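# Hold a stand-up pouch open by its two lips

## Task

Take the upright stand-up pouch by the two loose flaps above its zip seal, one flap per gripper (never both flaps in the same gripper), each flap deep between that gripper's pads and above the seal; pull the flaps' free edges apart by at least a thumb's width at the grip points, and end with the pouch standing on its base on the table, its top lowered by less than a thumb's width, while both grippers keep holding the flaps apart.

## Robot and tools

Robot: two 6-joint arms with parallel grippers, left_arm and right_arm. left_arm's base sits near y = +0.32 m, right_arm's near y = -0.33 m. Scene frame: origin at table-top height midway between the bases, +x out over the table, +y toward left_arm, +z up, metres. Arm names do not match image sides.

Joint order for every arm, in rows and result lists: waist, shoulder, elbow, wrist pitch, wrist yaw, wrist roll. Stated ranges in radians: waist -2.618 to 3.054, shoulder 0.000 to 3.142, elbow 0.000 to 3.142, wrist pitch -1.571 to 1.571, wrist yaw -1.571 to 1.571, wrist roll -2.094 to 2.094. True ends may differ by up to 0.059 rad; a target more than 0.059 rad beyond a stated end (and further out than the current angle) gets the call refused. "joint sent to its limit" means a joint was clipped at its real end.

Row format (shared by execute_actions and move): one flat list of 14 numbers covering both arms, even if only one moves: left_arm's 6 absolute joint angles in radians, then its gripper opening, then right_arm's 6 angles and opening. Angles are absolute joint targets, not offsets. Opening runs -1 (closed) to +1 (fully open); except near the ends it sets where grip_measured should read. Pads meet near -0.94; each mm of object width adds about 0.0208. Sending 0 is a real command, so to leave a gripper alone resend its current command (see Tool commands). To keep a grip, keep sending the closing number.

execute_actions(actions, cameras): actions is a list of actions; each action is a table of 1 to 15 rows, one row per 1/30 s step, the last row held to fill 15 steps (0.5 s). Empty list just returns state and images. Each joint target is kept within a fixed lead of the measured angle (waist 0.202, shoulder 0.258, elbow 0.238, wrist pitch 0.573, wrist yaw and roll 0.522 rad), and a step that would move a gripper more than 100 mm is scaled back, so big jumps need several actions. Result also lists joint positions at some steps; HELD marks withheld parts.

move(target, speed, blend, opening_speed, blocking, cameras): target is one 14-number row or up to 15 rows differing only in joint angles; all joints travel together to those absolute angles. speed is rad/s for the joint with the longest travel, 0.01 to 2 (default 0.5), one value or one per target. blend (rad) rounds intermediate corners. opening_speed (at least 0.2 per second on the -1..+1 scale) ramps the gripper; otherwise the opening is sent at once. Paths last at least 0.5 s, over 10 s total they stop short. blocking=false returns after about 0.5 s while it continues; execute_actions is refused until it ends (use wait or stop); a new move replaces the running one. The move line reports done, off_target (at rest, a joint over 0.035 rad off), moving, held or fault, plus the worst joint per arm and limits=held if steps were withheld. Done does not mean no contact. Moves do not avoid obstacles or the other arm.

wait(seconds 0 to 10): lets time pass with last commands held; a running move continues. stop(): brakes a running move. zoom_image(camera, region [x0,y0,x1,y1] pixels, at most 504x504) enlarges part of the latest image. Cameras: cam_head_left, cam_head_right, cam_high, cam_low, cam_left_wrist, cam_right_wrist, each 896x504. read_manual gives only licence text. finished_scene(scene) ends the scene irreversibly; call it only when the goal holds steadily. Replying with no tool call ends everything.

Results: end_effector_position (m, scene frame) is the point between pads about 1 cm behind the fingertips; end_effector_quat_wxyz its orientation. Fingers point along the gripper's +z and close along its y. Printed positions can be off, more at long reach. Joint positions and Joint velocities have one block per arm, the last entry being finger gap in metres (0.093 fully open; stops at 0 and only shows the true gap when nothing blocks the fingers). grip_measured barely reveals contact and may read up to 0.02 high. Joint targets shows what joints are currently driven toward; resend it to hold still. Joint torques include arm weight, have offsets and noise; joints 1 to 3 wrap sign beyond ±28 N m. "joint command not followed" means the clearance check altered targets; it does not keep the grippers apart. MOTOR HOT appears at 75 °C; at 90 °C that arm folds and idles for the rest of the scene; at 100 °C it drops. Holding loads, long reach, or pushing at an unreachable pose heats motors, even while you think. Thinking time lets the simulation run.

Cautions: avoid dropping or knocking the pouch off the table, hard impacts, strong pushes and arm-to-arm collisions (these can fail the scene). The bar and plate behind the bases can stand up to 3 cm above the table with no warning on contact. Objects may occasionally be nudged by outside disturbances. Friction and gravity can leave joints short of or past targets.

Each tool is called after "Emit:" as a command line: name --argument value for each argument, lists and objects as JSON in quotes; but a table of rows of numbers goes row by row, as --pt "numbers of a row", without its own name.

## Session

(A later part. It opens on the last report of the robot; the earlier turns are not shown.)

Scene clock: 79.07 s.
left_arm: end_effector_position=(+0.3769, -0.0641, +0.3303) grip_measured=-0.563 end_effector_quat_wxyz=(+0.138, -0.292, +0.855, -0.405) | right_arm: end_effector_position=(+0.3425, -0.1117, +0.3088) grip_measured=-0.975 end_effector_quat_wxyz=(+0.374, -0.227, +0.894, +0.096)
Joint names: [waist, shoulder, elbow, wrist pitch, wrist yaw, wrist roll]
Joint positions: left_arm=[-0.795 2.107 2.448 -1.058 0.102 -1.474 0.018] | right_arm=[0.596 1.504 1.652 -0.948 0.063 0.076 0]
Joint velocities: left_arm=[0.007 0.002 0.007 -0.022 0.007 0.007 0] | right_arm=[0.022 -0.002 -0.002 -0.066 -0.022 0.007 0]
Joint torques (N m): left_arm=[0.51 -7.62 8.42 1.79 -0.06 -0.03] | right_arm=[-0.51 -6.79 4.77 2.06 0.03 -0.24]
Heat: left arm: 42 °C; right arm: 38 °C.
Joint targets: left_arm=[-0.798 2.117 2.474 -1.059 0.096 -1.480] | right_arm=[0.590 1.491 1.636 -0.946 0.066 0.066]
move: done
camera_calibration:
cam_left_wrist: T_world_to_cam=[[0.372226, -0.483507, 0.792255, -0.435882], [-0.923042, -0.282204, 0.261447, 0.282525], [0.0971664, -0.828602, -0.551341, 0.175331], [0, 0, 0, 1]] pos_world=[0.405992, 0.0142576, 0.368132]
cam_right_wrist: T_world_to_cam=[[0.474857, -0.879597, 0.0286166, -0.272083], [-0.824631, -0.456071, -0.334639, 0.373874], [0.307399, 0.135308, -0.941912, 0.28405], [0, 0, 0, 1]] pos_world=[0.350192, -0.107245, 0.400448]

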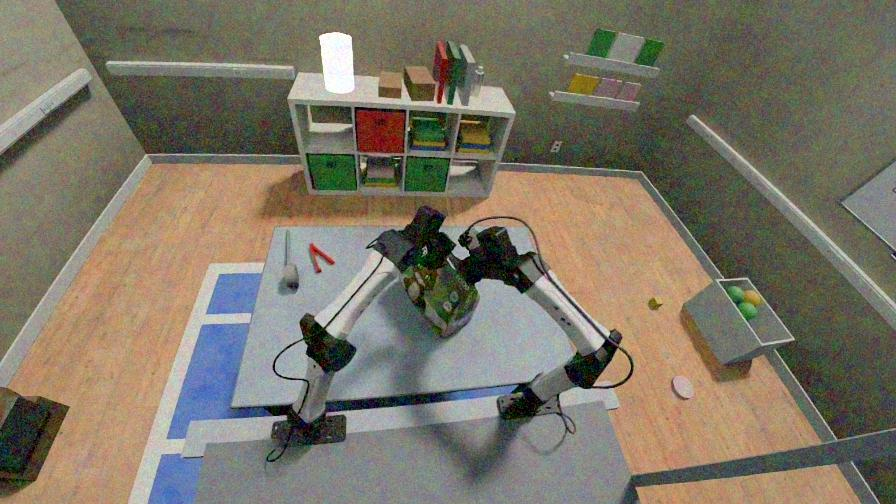

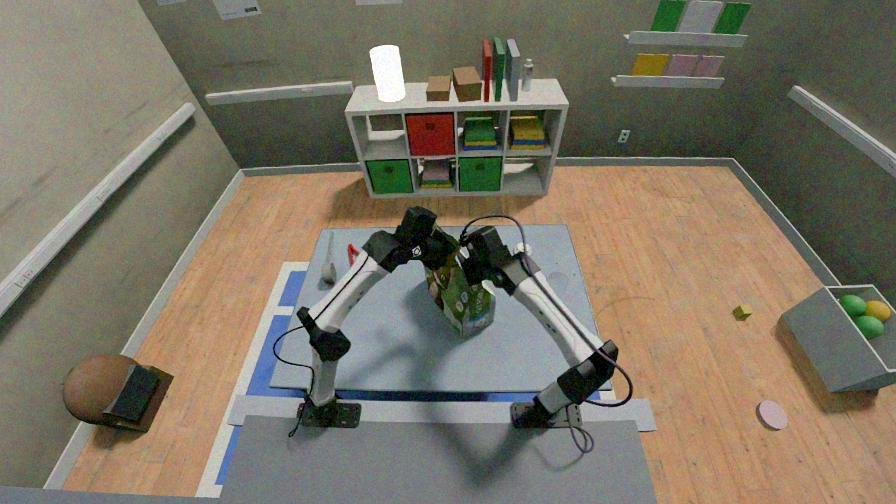

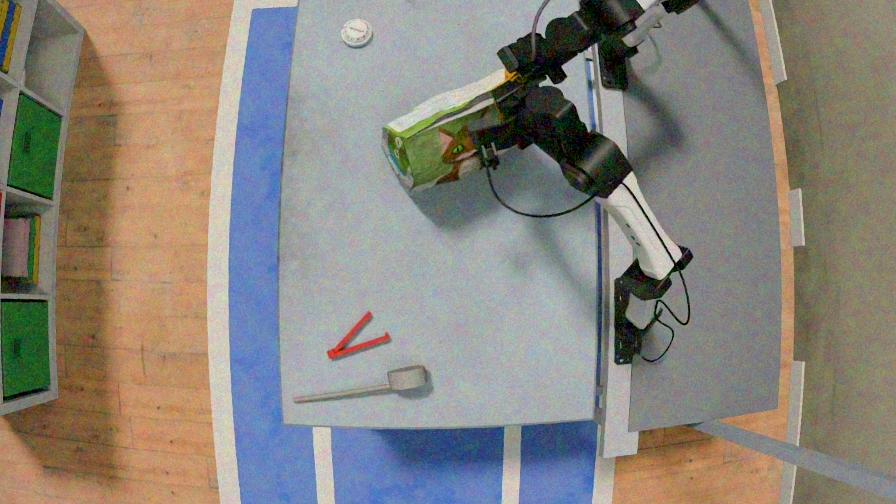

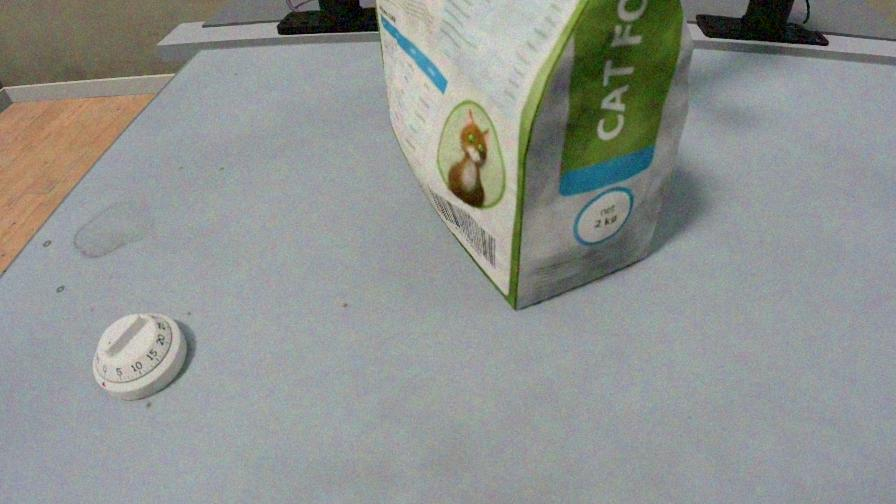

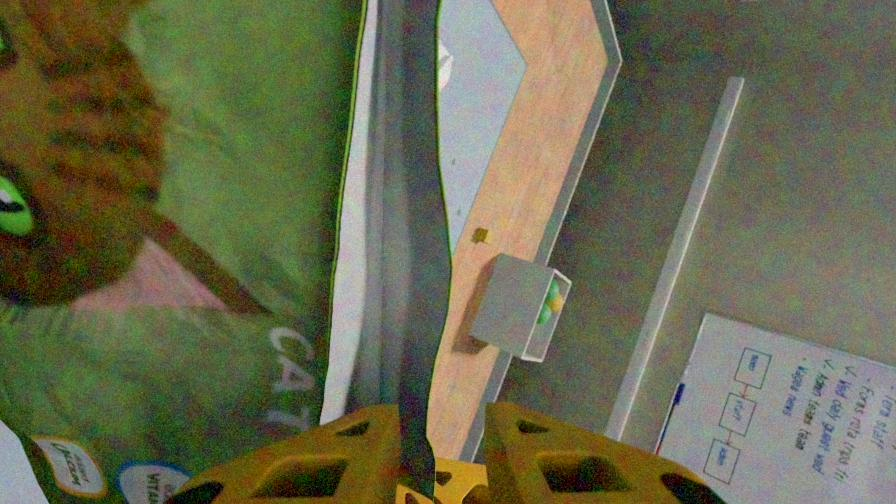

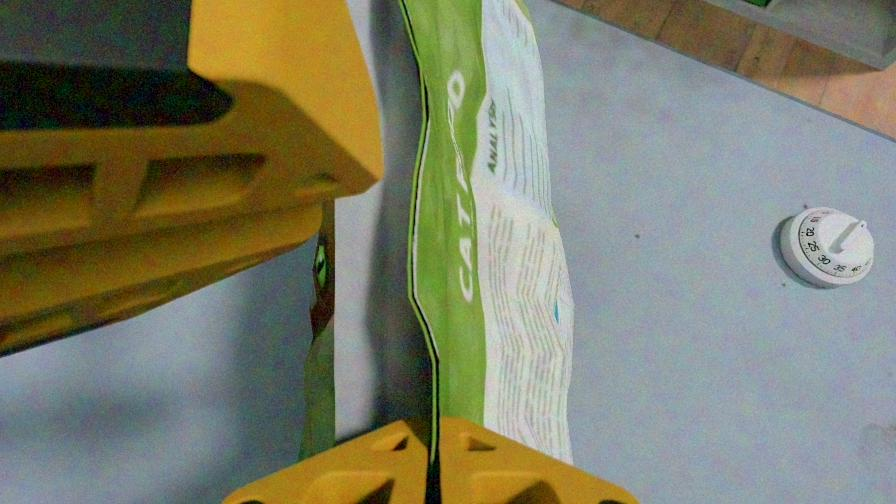

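Emit:
move --target '[-0.7985,2.0218,2.1987,-0.879,0.096,-1.48,-0.565,0.590,1.491,1.636,-0.946,0.066,0.066,-1]' --speed 0.15 --cameras '["cam_left_wrist","cam_right_wrist","cam_high"]'

Scene clock: 86.70 s.
left_arm: end_effector_position=(+0.3830, -0.0701, +0.2994) grip_measured=-0.563 end_effector_quat_wxyz=(+0.139, -0.293, +0.855, -0.406) | right_arm: end_effector_position=(+0.3425, -0.1126, +0.3069) grip_measured=-0.975 end_effector_quat_wxyz=(+0.372, -0.226, +0.895, +0.094)
Joint names: [waist, shoulder, elbow, wrist pitch, wrist yaw, wrist roll]
Joint positions: left_arm=[-0.795 2.048 2.214 -0.88 0.101 -1.475 0.018] | right_arm=[0.595 1.504 1.648 -0.948 0.063 0.076 0]
Joint velocities: left_arm=[0.007 -0.002 0.002 0.037 -0.051 -0.022 -0.002] | right_arm=[0.002 0.007 0.007 -0.007 -0.095 0.037 0]
Joint torques (N m): left_arm=[0.42 -10.43 5.33 1.84 -0.02 -0.04] | right_arm=[-0.46 -6.86 5.08 2.03 0.13 -0.25]
Heat: left arm: 41 °C; right arm: 38 °C.
Joint targets: left_arm=[-0.798 2.022 2.199 -0.879 0.096 -1.480] | right_arm=[0.590 1.491 1.636 -0.946 0.066 0.066]
move: done
camera_calibration:
cam_left_wrist: T_world_to_cam=[[0.371793, -0.4821, 0.793315, -0.416622], [-0.922976, -0.283497, 0.260278, 0.294759], [0.0994221, -0.828981, -0.550369, 0.151519], [0, 0, 0, 1]] pos_world=[0.411888, 0.00831599, 0.337184]
cam_right_wrist: T_world_to_cam=[[0.473263, -0.880441, 0.0290747, -0.272547], [-0.826886, -0.455372, -0.329992, 0.372334], [0.303779, 0.132131, -0.943536, 0.28382], [0, 0, 0, 1]] pos_world=[0.350646, -0.107912, 0.398585]
Images, in order (width x height): cam_high 896x504, cam_left_wrist 896x504, cam_right_wrist 896x504.

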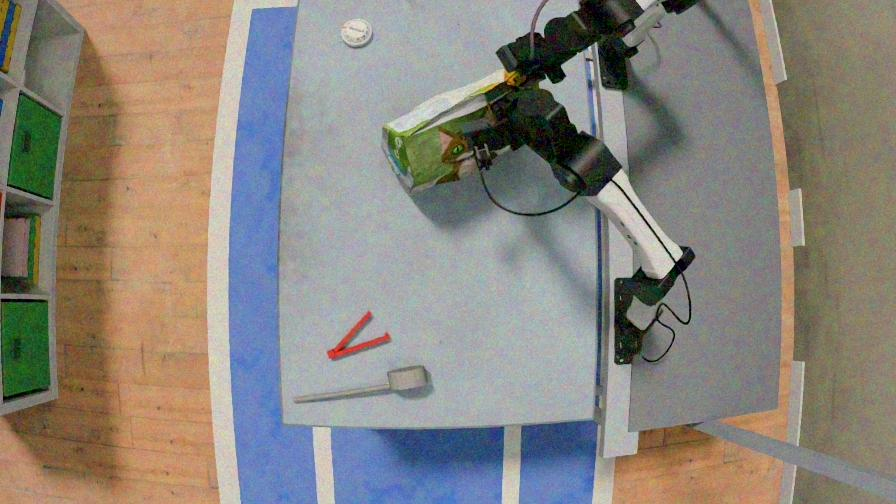

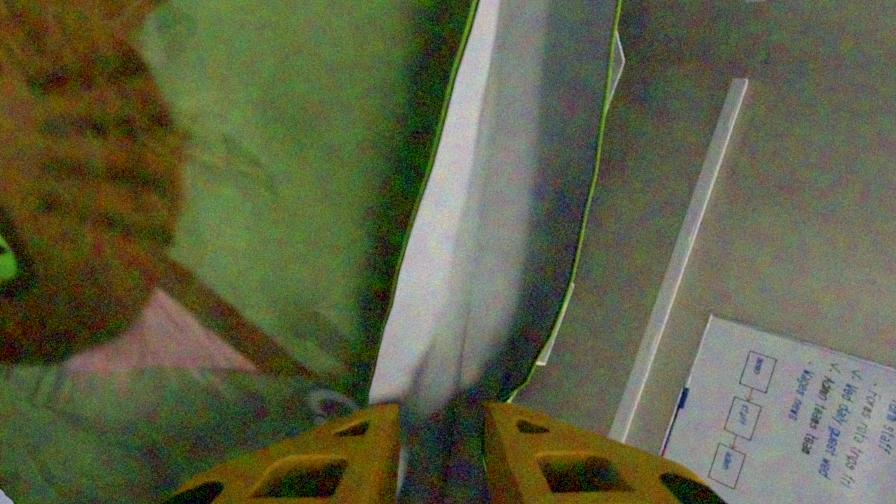

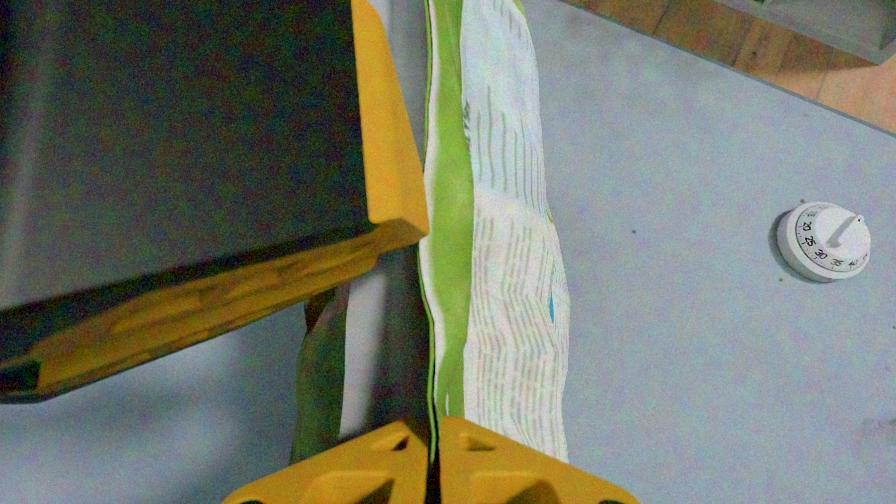

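Emit:
zoom_image --camera "cam_left_wrist" --region '[330, 330, 590, 504]'

Emit:
zoom_image --camera "cam_right_wrist" --region '[260, 150, 520, 480]'

Scaled by 1.938 from the camera's 896x504 image, which has a finer 1280x720 frame.

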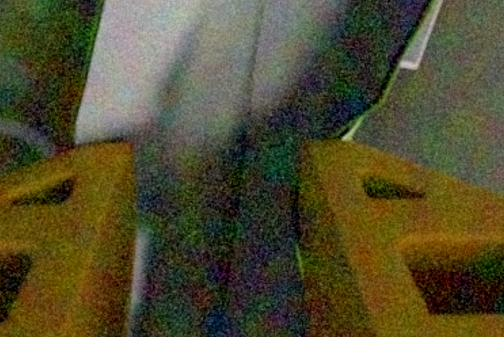

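Scaled by 1.527 from the camera's 896x504 image, which has a finer 1280x720 frame.

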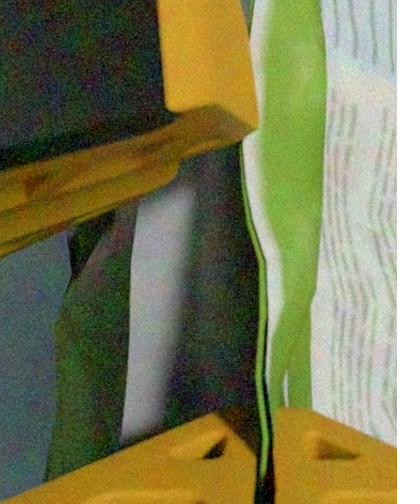

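Emit:
move --target '[-0.7965,2.0898,2.4296,-1.042,0.096,-1.48,-0.565,0.590,1.491,1.636,-0.946,0.066,0.066,-1]' --speed 0.2 --cameras '[]'

Emit:
move --target '[-0.7965,2.0898,2.4296,-1.042,0.096,-1.48,-0.36,0.590,1.491,1.636,-0.946,0.066,0.066,-1]' --opening_speed 1 --cameras '["cam_left_wrist","cam_right_wrist"]'

Scene clock: 102.10 s.
left_arm: end_effector_position=(+0.3740, -0.0607, +0.3355) grip_measured=-0.563 end_effector_quat_wxyz=(+0.142, -0.292, +0.852, -0.411) | right_arm: end_effector_position=(+0.3426, -0.1125, +0.3071) grip_measured=-0.975 end_effector_quat_wxyz=(+0.373, -0.226, +0.895, +0.095)
Joint names: [waist, shoulder, elbow, wrist pitch, wrist yaw, wrist roll]
Joint positions: left_arm=[-0.795 2.071 2.404 -1.033 0.1 -1.475 0.018] | right_arm=[0.595 1.504 1.648 -0.948 0.063 0.076 0]
Joint velocities: left_arm=[0.002 -0.007 0.007 -0.037 0.051 -0.007 -0.001] | right_arm=[-0.007 0.002 -0.012 0.022 0.095 -0.066 0]
Joint torques (N m): left_arm=[0.54 -6.8 8.5 1.73 0 0] | right_arm=[-0.46 -6.91 5.2 2.06 0.07 -0.25]
Heat: left arm: 41 °C; right arm: 38 °C.
Joint targets: left_arm=[-0.796 2.090 2.430 -1.042 0.096 -1.480] | right_arm=[0.590 1.491 1.636 -0.946 0.066 0.066]
move: done
No camera images: "cameras" was empty.

Scene clock: 102.60 s.
left_arm: end_effector_position=(+0.3740, -0.0607, +0.3355) grip_measured=-0.362 end_effector_quat_wxyz=(+0.142, -0.292, +0.852, -0.411) | right_arm: end_effector_position=(+0.3426, -0.1125, +0.3071) grip_measured=-0.975 end_effector_quat_wxyz=(+0.373, -0.226, +0.895, +0.095)
Joint names: [waist, shoulder, elbow, wrist pitch, wrist yaw, wrist roll]
Joint positions: left_arm=[-0.795 2.071 2.404 -1.033 0.1 -1.475 0.028] | right_arm=[0.595 1.504 1.648 -0.948 0.063 0.076 0]
Joint velocities: left_arm=[0.012 -0.002 0.002 -0.095 -0.051 0.022 -0.001] | right_arm=[-0.002 0.002 0.007 0.007 -0.051 0.037 0]
Joint torques (N m): left_arm=[0.47 -6.82 8.54 1.76 0 -0.01] | right_arm=[-0.47 -6.74 5.15 2.06 0.07 -0.19]
Heat: left arm: 41 °C; right arm: 38 °C.
Joint targets: left_arm=[-0.796 2.090 2.430 -1.042 0.096 -1.480] | right_arm=[0.590 1.491 1.636 -0.946 0.066 0.066]
move: done
camera_calibration:
cam_left_wrist: T_world_to_cam=[[0.36446, -0.474868, 0.801043, -0.436746], [-0.925286, -0.281616, 0.254043, 0.282758], [0.104949, -0.833782, -0.542027, 0.174943], [0, 0, 0, 1]] pos_world=[0.402448, 0.0180969, 0.372843]
cam_right_wrist: T_world_to_cam=[[0.47325, -0.880451, 0.0289985, -0.27251], [-0.826675, -0.455237, -0.330709, 0.372663], [0.304374, 0.132536, -0.943287, 0.283665], [0, 0, 0, 1]] pos_world=[0.350696, -0.107878, 0.398723]
Images, in order (width x height): cam_left_wrist 896x504, cam_right_wrist 896x504.

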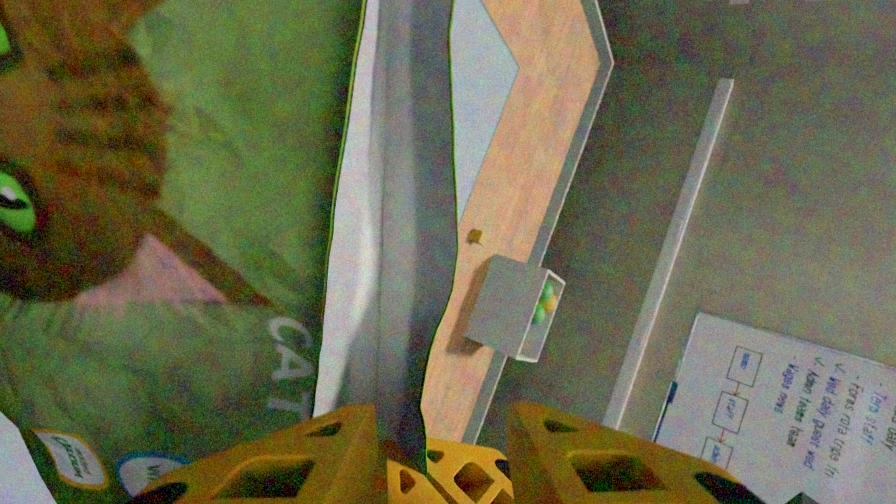

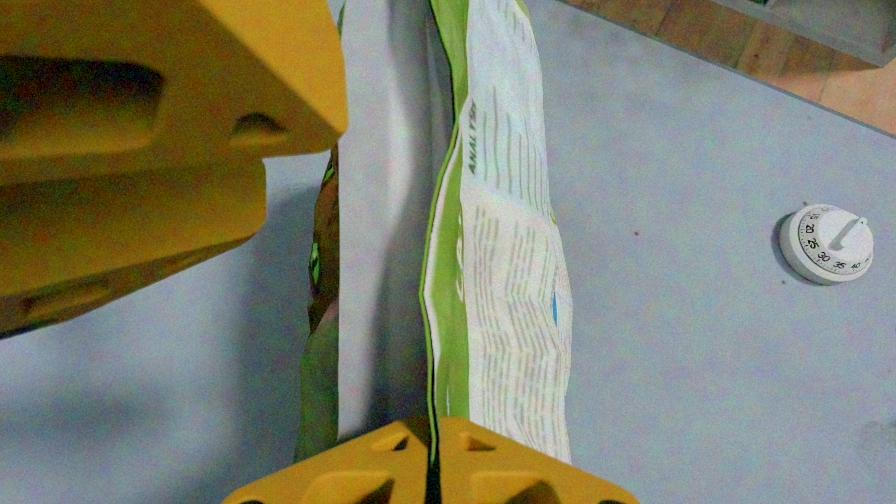

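Emit:
move --target '[-0.7965,2.02,2.241,-0.924,0.096,-1.48,-0.36,0.590,1.491,1.636,-0.946,0.066,0.066,-1]' --speed 0.15 --cameras '["cam_left_wrist","cam_right_wrist"]'

Scene clock: 110.67 s.
left_arm: end_effector_position=(+0.3785, -0.0656, +0.2996) grip_measured=-0.362 end_effector_quat_wxyz=(+0.133, -0.296, +0.860, -0.393) | right_arm: end_effector_position=(+0.3426, -0.1125, +0.3071) grip_measured=-0.975 end_effector_quat_wxyz=(+0.373, -0.226, +0.895, +0.095)
Joint names: [waist, shoulder, elbow, wrist pitch, wrist yaw, wrist roll]
Joint positions: left_arm=[-0.795 2.056 2.252 -0.942 0.1 -1.475 0.028] | right_arm=[0.595 1.504 1.648 -0.948 0.063 0.076 0]
Joint velocities: left_arm=[-0.002 -0.007 -0.017 -0.022 -0.066 -0.066 -0.001] | right_arm=[-0.007 -0.012 0.007 0.007 -0.007 -0.007 0]
Joint torques (N m): left_arm=[0.57 -11.23 5.63 1.96 -0.02 0.03] | right_arm=[-0.42 -6.9 5.08 2.07 0.05 -0.22]
Heat: left arm: 41 °C; right arm: 38 °C.
Joint targets: left_arm=[-0.796 2.020 2.241 -0.924 0.096 -1.480] | right_arm=[0.590 1.491 1.636 -0.946 0.066 0.066]
move: off_target (left_arm); left_arm: the shoulder is farthest, 0.036 rad from its target
camera_calibration:
cam_left_wrist: T_world_to_cam=[[0.389205, -0.499357, 0.774056, -0.414903], [-0.917041, -0.289339, 0.274443, 0.284936], [0.0869198, -0.816655, -0.570543, 0.167388], [0, 0, 0, 1]] pos_world=[0.408232, 0.0119567, 0.338461]
cam_right_wrist: T_world_to_cam=[[0.47325, -0.880451, 0.0289985, -0.27251], [-0.826675, -0.455237, -0.330709, 0.372663], [0.304374, 0.132536, -0.943287, 0.283665], [0, 0, 0, 1]] pos_world=[0.350696, -0.107878, 0.398723]
Images, in order (width x height): cam_left_wrist 896x504, cam_right_wrist 896x504.

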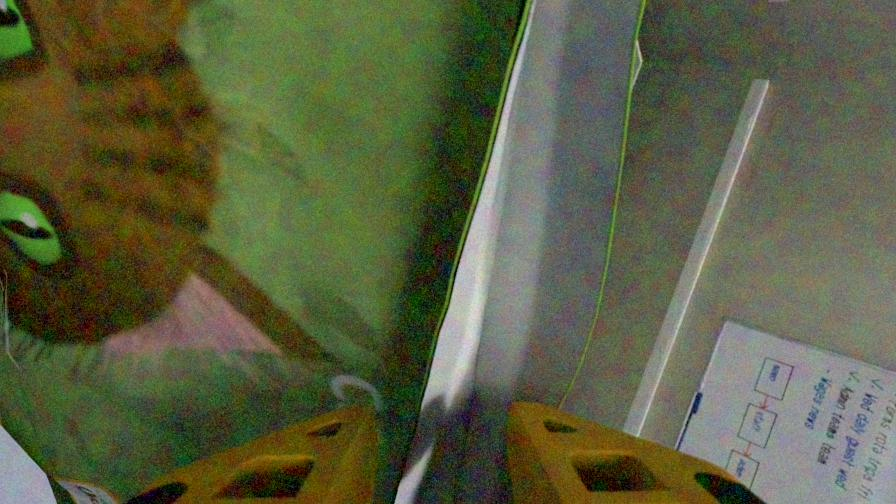

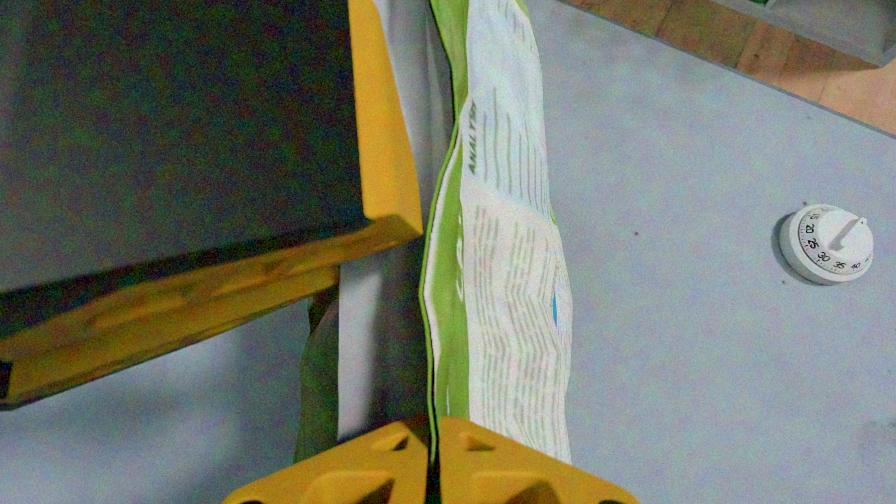

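Emit:
move --target '[-0.7965,2.02,2.288,-0.94,0.096,-1.48,-0.36,0.590,1.491,1.636,-0.946,0.066,0.066,-1]' --speed 0.15 --cameras '["cam_left_wrist"]'

Scene clock: 117.40 s.
left_arm: end_effector_position=(+0.3790, -0.0661, +0.3037) grip_measured=-0.362 end_effector_quat_wxyz=(+0.135, -0.295, +0.858, -0.398) | right_arm: end_effector_position=(+0.3426, -0.1125, +0.3071) grip_measured=-0.975 end_effector_quat_wxyz=(+0.373, -0.226, +0.895, +0.095)
Joint names: [waist, shoulder, elbow, wrist pitch, wrist yaw, wrist roll]
Joint positions: left_arm=[-0.795 2.056 2.261 -0.94 0.1 -1.475 0.028] | right_arm=[0.595 1.504 1.648 -0.948 0.063 0.076 0]
Joint velocities: left_arm=[0.012 0.002 -0.002 -0.11 -0.022 0.037 0] | right_arm=[-0.017 0.002 -0.007 -0.022 0.037 -0.037 0]
Joint torques (N m): left_arm=[0.61 -11.08 8.98 1.79 -0.03 -0.02] | right_arm=[-0.43 -6.95 4.96 2.07 0.06 -0.22]
Heat: left arm: 41 °C; right arm: 38 °C.
Joint targets: left_arm=[-0.796 2.020 2.288 -0.940 0.096 -1.480] | right_arm=[0.590 1.491 1.636 -0.946 0.066 0.066]
move: off_target (left_arm); left_arm: the shoulder is farthest, 0.036 rad from its target
camera_calibration:
cam_left_wrist: T_world_to_cam=[[0.383101, -0.493312, 0.780946, -0.417887], [-0.919162, -0.287349, 0.26939, 0.28665], [0.091511, -0.82102, -0.563518, 0.165124], [0, 0, 0, 1]] pos_world=[0.40846, 0.0117899, 0.342176]
Images, in order (width x height): cam_left_wrist 896x504.

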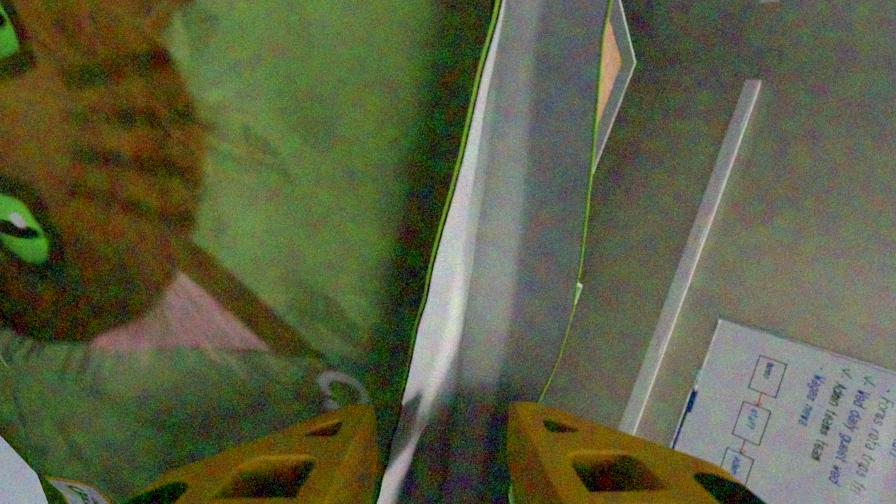

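Emit:
move --target '[-0.7965,2.02,2.288,-0.94,0.096,-1.48,-1,0.590,1.491,1.636,-0.946,0.066,0.066,-1]' --opening_speed 0.4

Scene clock: 121.80 s.
left_arm: end_effector_position=(+0.3787, -0.0658, +0.3032) grip_measured=-0.981 end_effector_quat_wxyz=(+0.134, -0.295, +0.859, -0.397) | right_arm: end_effector_position=(+0.3428, -0.1125, +0.3072) grip_measured=-0.975 end_effector_quat_wxyz=(+0.373, -0.226, +0.895, +0.095)
Joint names: [waist, shoulder, elbow, wrist pitch, wrist yaw, wrist roll]
Joint positions: left_arm=[-0.795 2.056 2.261 -0.942 0.1 -1.475 0] | right_arm=[0.595 1.504 1.648 -0.947 0.064 0.076 0]
Joint velocities: left_arm=[-0.007 0.007 -0.007 0.022 -0.051 0.037 0] | right_arm=[-0.027 0.002 0.002 0.022 0.037 0.007 0]
Joint torques (N m): left_arm=[0.49 -11.19 8.99 1.82 0.01 0.02] | right_arm=[-0.4 -6.99 5.03 2.08 0.05 -0.22]
Heat: left arm: 40 °C; right arm: 39 °C.
Joint targets: left_arm=[-0.796 2.020 2.288 -0.940 0.096 -1.480] | right_arm=[0.590 1.491 1.636 -0.946 0.066 0.066]
move: off_target (left_arm); left_arm: the shoulder is farthest, 0.036 rad from its target
camera_calibration:
cam_left_wrist: T_world_to_cam=[[0.384579, -0.494776, 0.779292, -0.4174], [-0.918654, -0.287826, 0.270612, 0.285989], [0.0904078, -0.819971, -0.56522, 0.166117], [0, 0, 0, 1]] pos_world=[0.40823, 0.0120073, 0.341776]
cam_right_wrist: T_world_to_cam=[[0.472994, -0.880582, 0.0291899, -0.27255], [-0.826535, -0.454951, -0.331451, 0.373045], [0.30515, 0.132648, -0.943021, 0.283411], [0, 0, 0, 1]] pos_world=[0.350766, -0.107879, 0.398865]

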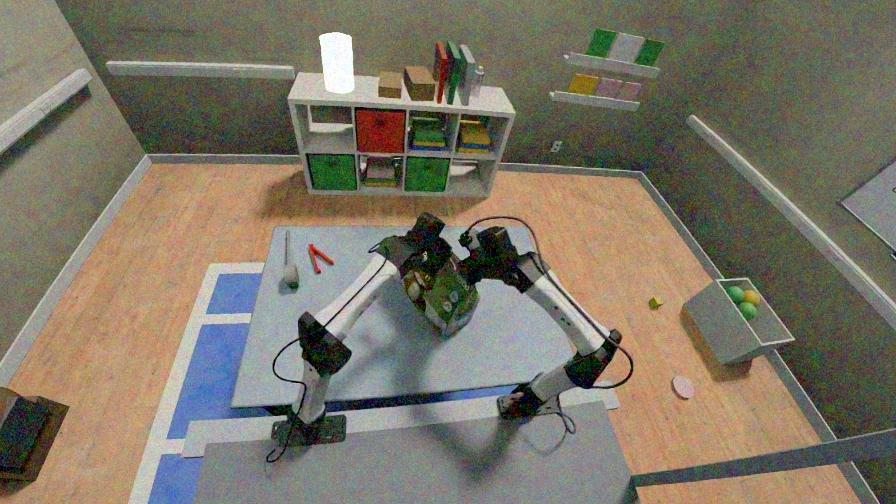

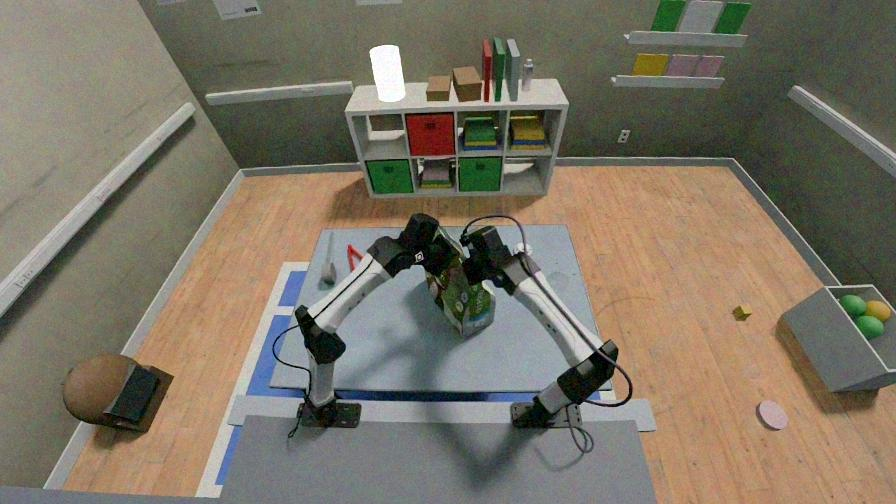

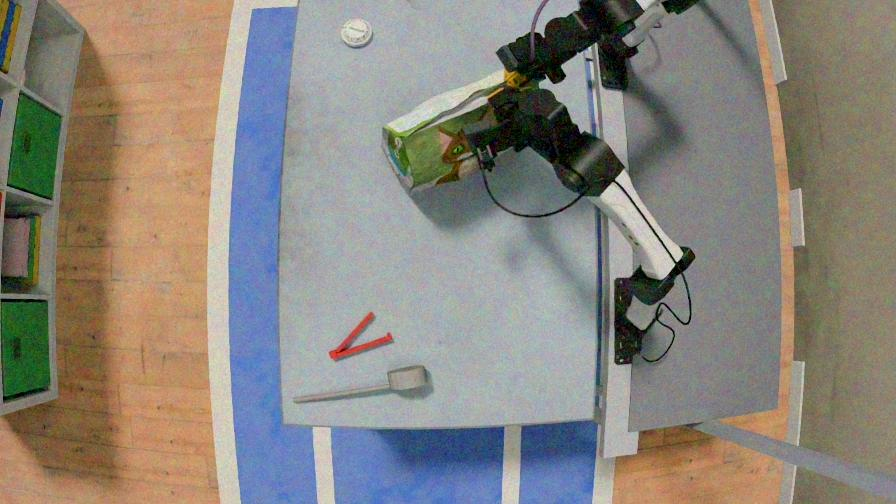

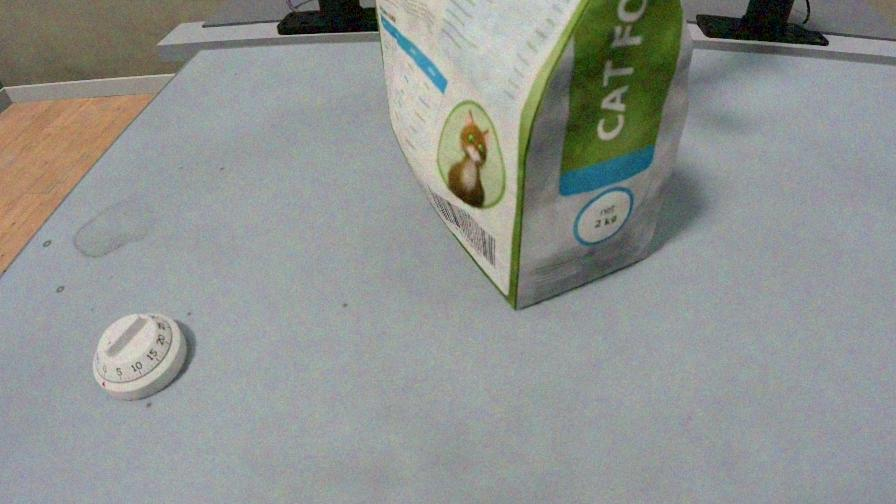

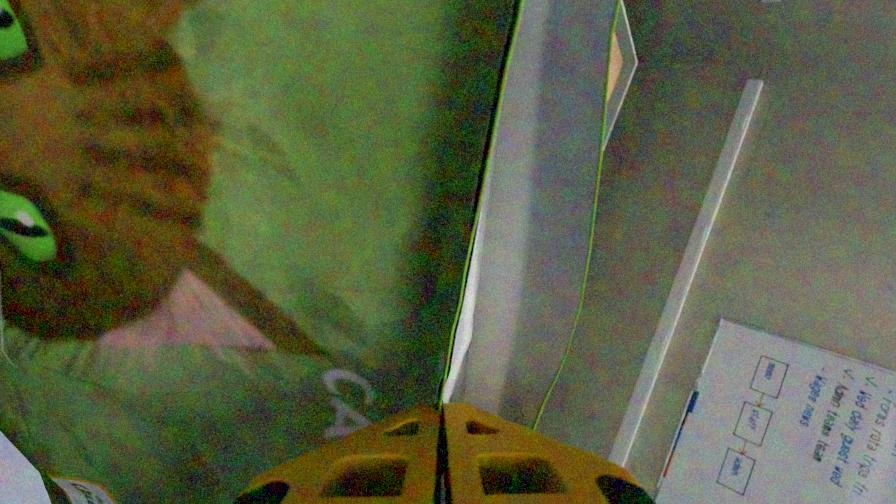

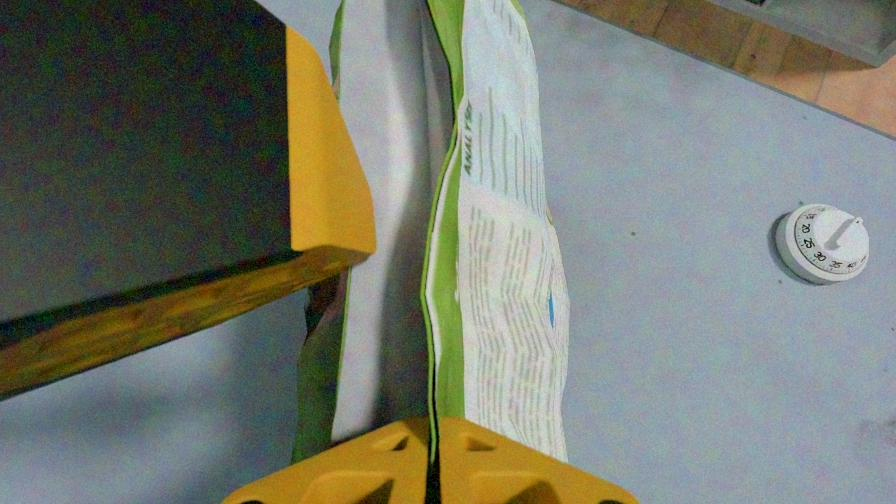

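Emit:
move --target '[-0.788,1.975,2.18,-0.912,0.096,-1.48,-1,0.565,1.491,1.636,-0.946,0.066,0.066,-1]' --speed 0.06

Scene clock: 129.57 s.
left_arm: end_effector_position=(+0.3753, -0.0622, +0.3027) grip_measured=-0.981 end_effector_quat_wxyz=(+0.137, -0.294, +0.857, -0.400) | right_arm: end_effector_position=(+0.3444, -0.1151, +0.3082) grip_measured=-0.975 end_effector_quat_wxyz=(+0.373, -0.222, +0.895, +0.101)
Joint names: [waist, shoulder, elbow, wrist pitch, wrist yaw, wrist roll]
Joint positions: left_arm=[-0.795 2.015 2.191 -0.904 0.099 -1.475 0] | right_arm=[0.579 1.502 1.648 -0.945 0.044 0.076 0]
Joint velocities: left_arm=[0.007 0.002 -0.012 -0.022 -0.022 0.022 0] | right_arm=[-0.007 -0.007 -0.002 0.037 0.007 0.051 0]
Joint torques (N m): left_arm=[1.2 -11.36 5.7 1.75 -0.01 -0.03] | right_arm=[-1.2 -6.74 5.12 2.05 0.2 -0.2]
Heat: left arm: 42 °C; right arm: 39 °C.
Joint targets: left_arm=[-0.788 1.975 2.180 -0.912 0.096 -1.480] | right_arm=[0.565 1.491 1.636 -0.946 0.066 0.066]
move: off_target (left_arm); left_arm: the shoulder is farthest, 0.040 rad from its target
camera_calibration:
cam_left_wrist: T_world_to_cam=[[0.379746, -0.490075, 0.784615, -0.413381], [-0.920163, -0.287529, 0.265757, 0.286107], [0.0953585, -0.822893, -0.560137, 0.165565], [0, 0, 0, 1]] pos_world=[0.404456, 0.0159186, 0.341048]
cam_right_wrist: T_world_to_cam=[[0.47151, -0.881735, 0.0148977, -0.270832], [-0.828859, -0.448877, -0.333919, 0.375803], [0.301115, 0.145098, -0.942484, 0.286807], [0, 0, 0, 1]] pos_world=[0.352826, -0.111728, 0.399833]

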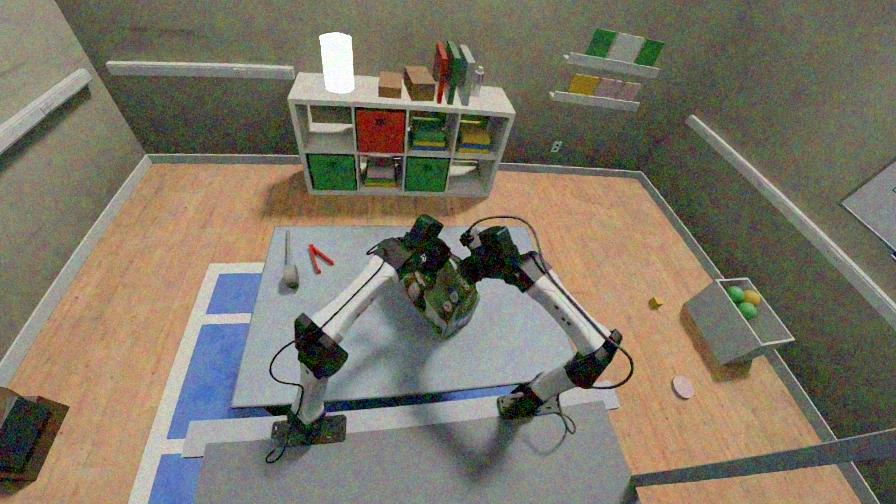

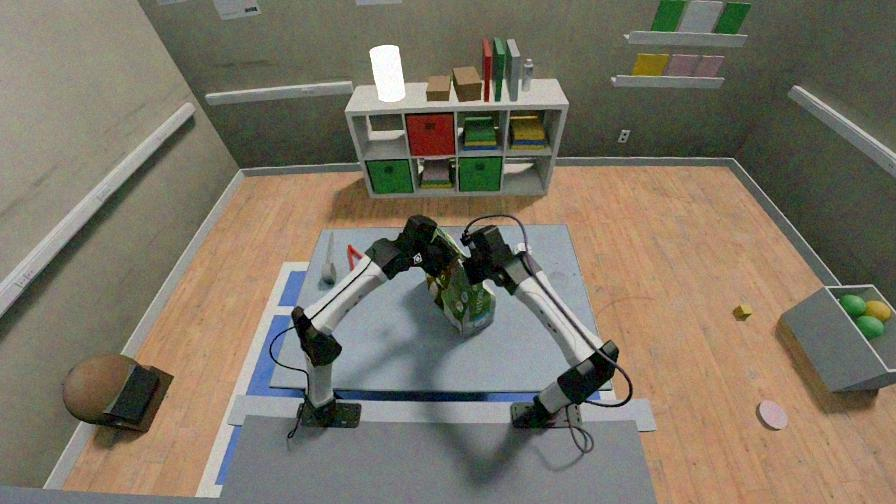

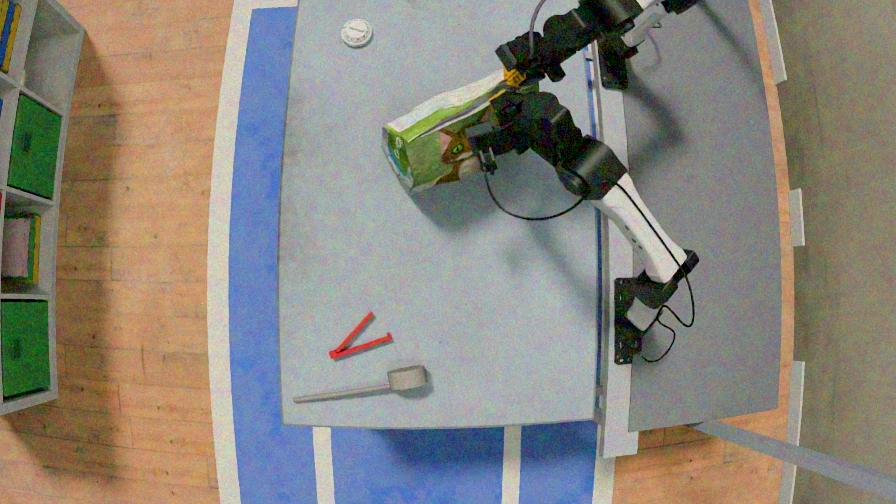

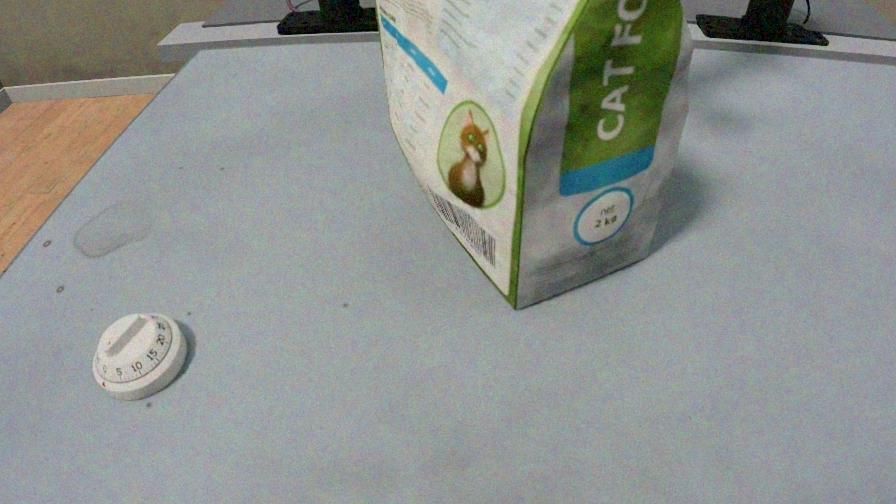

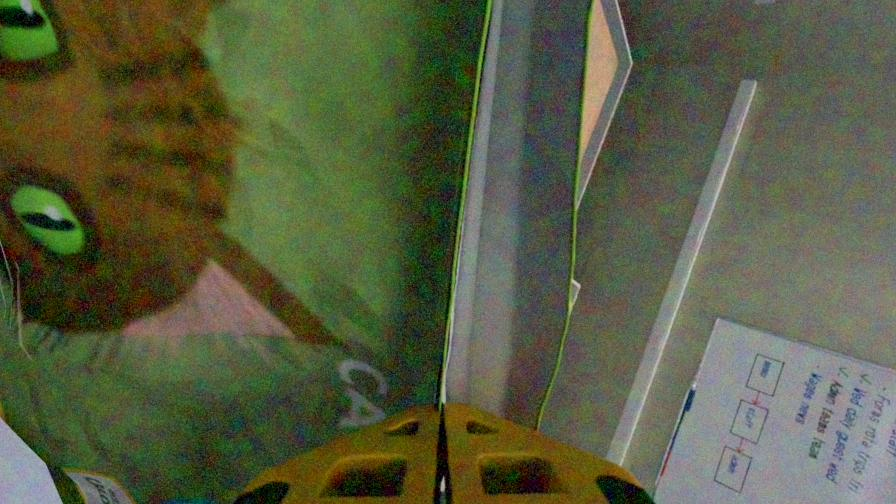

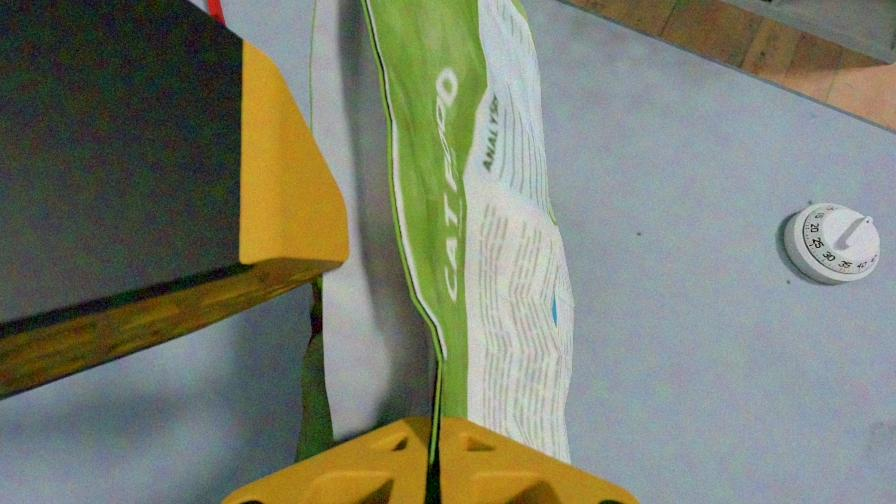

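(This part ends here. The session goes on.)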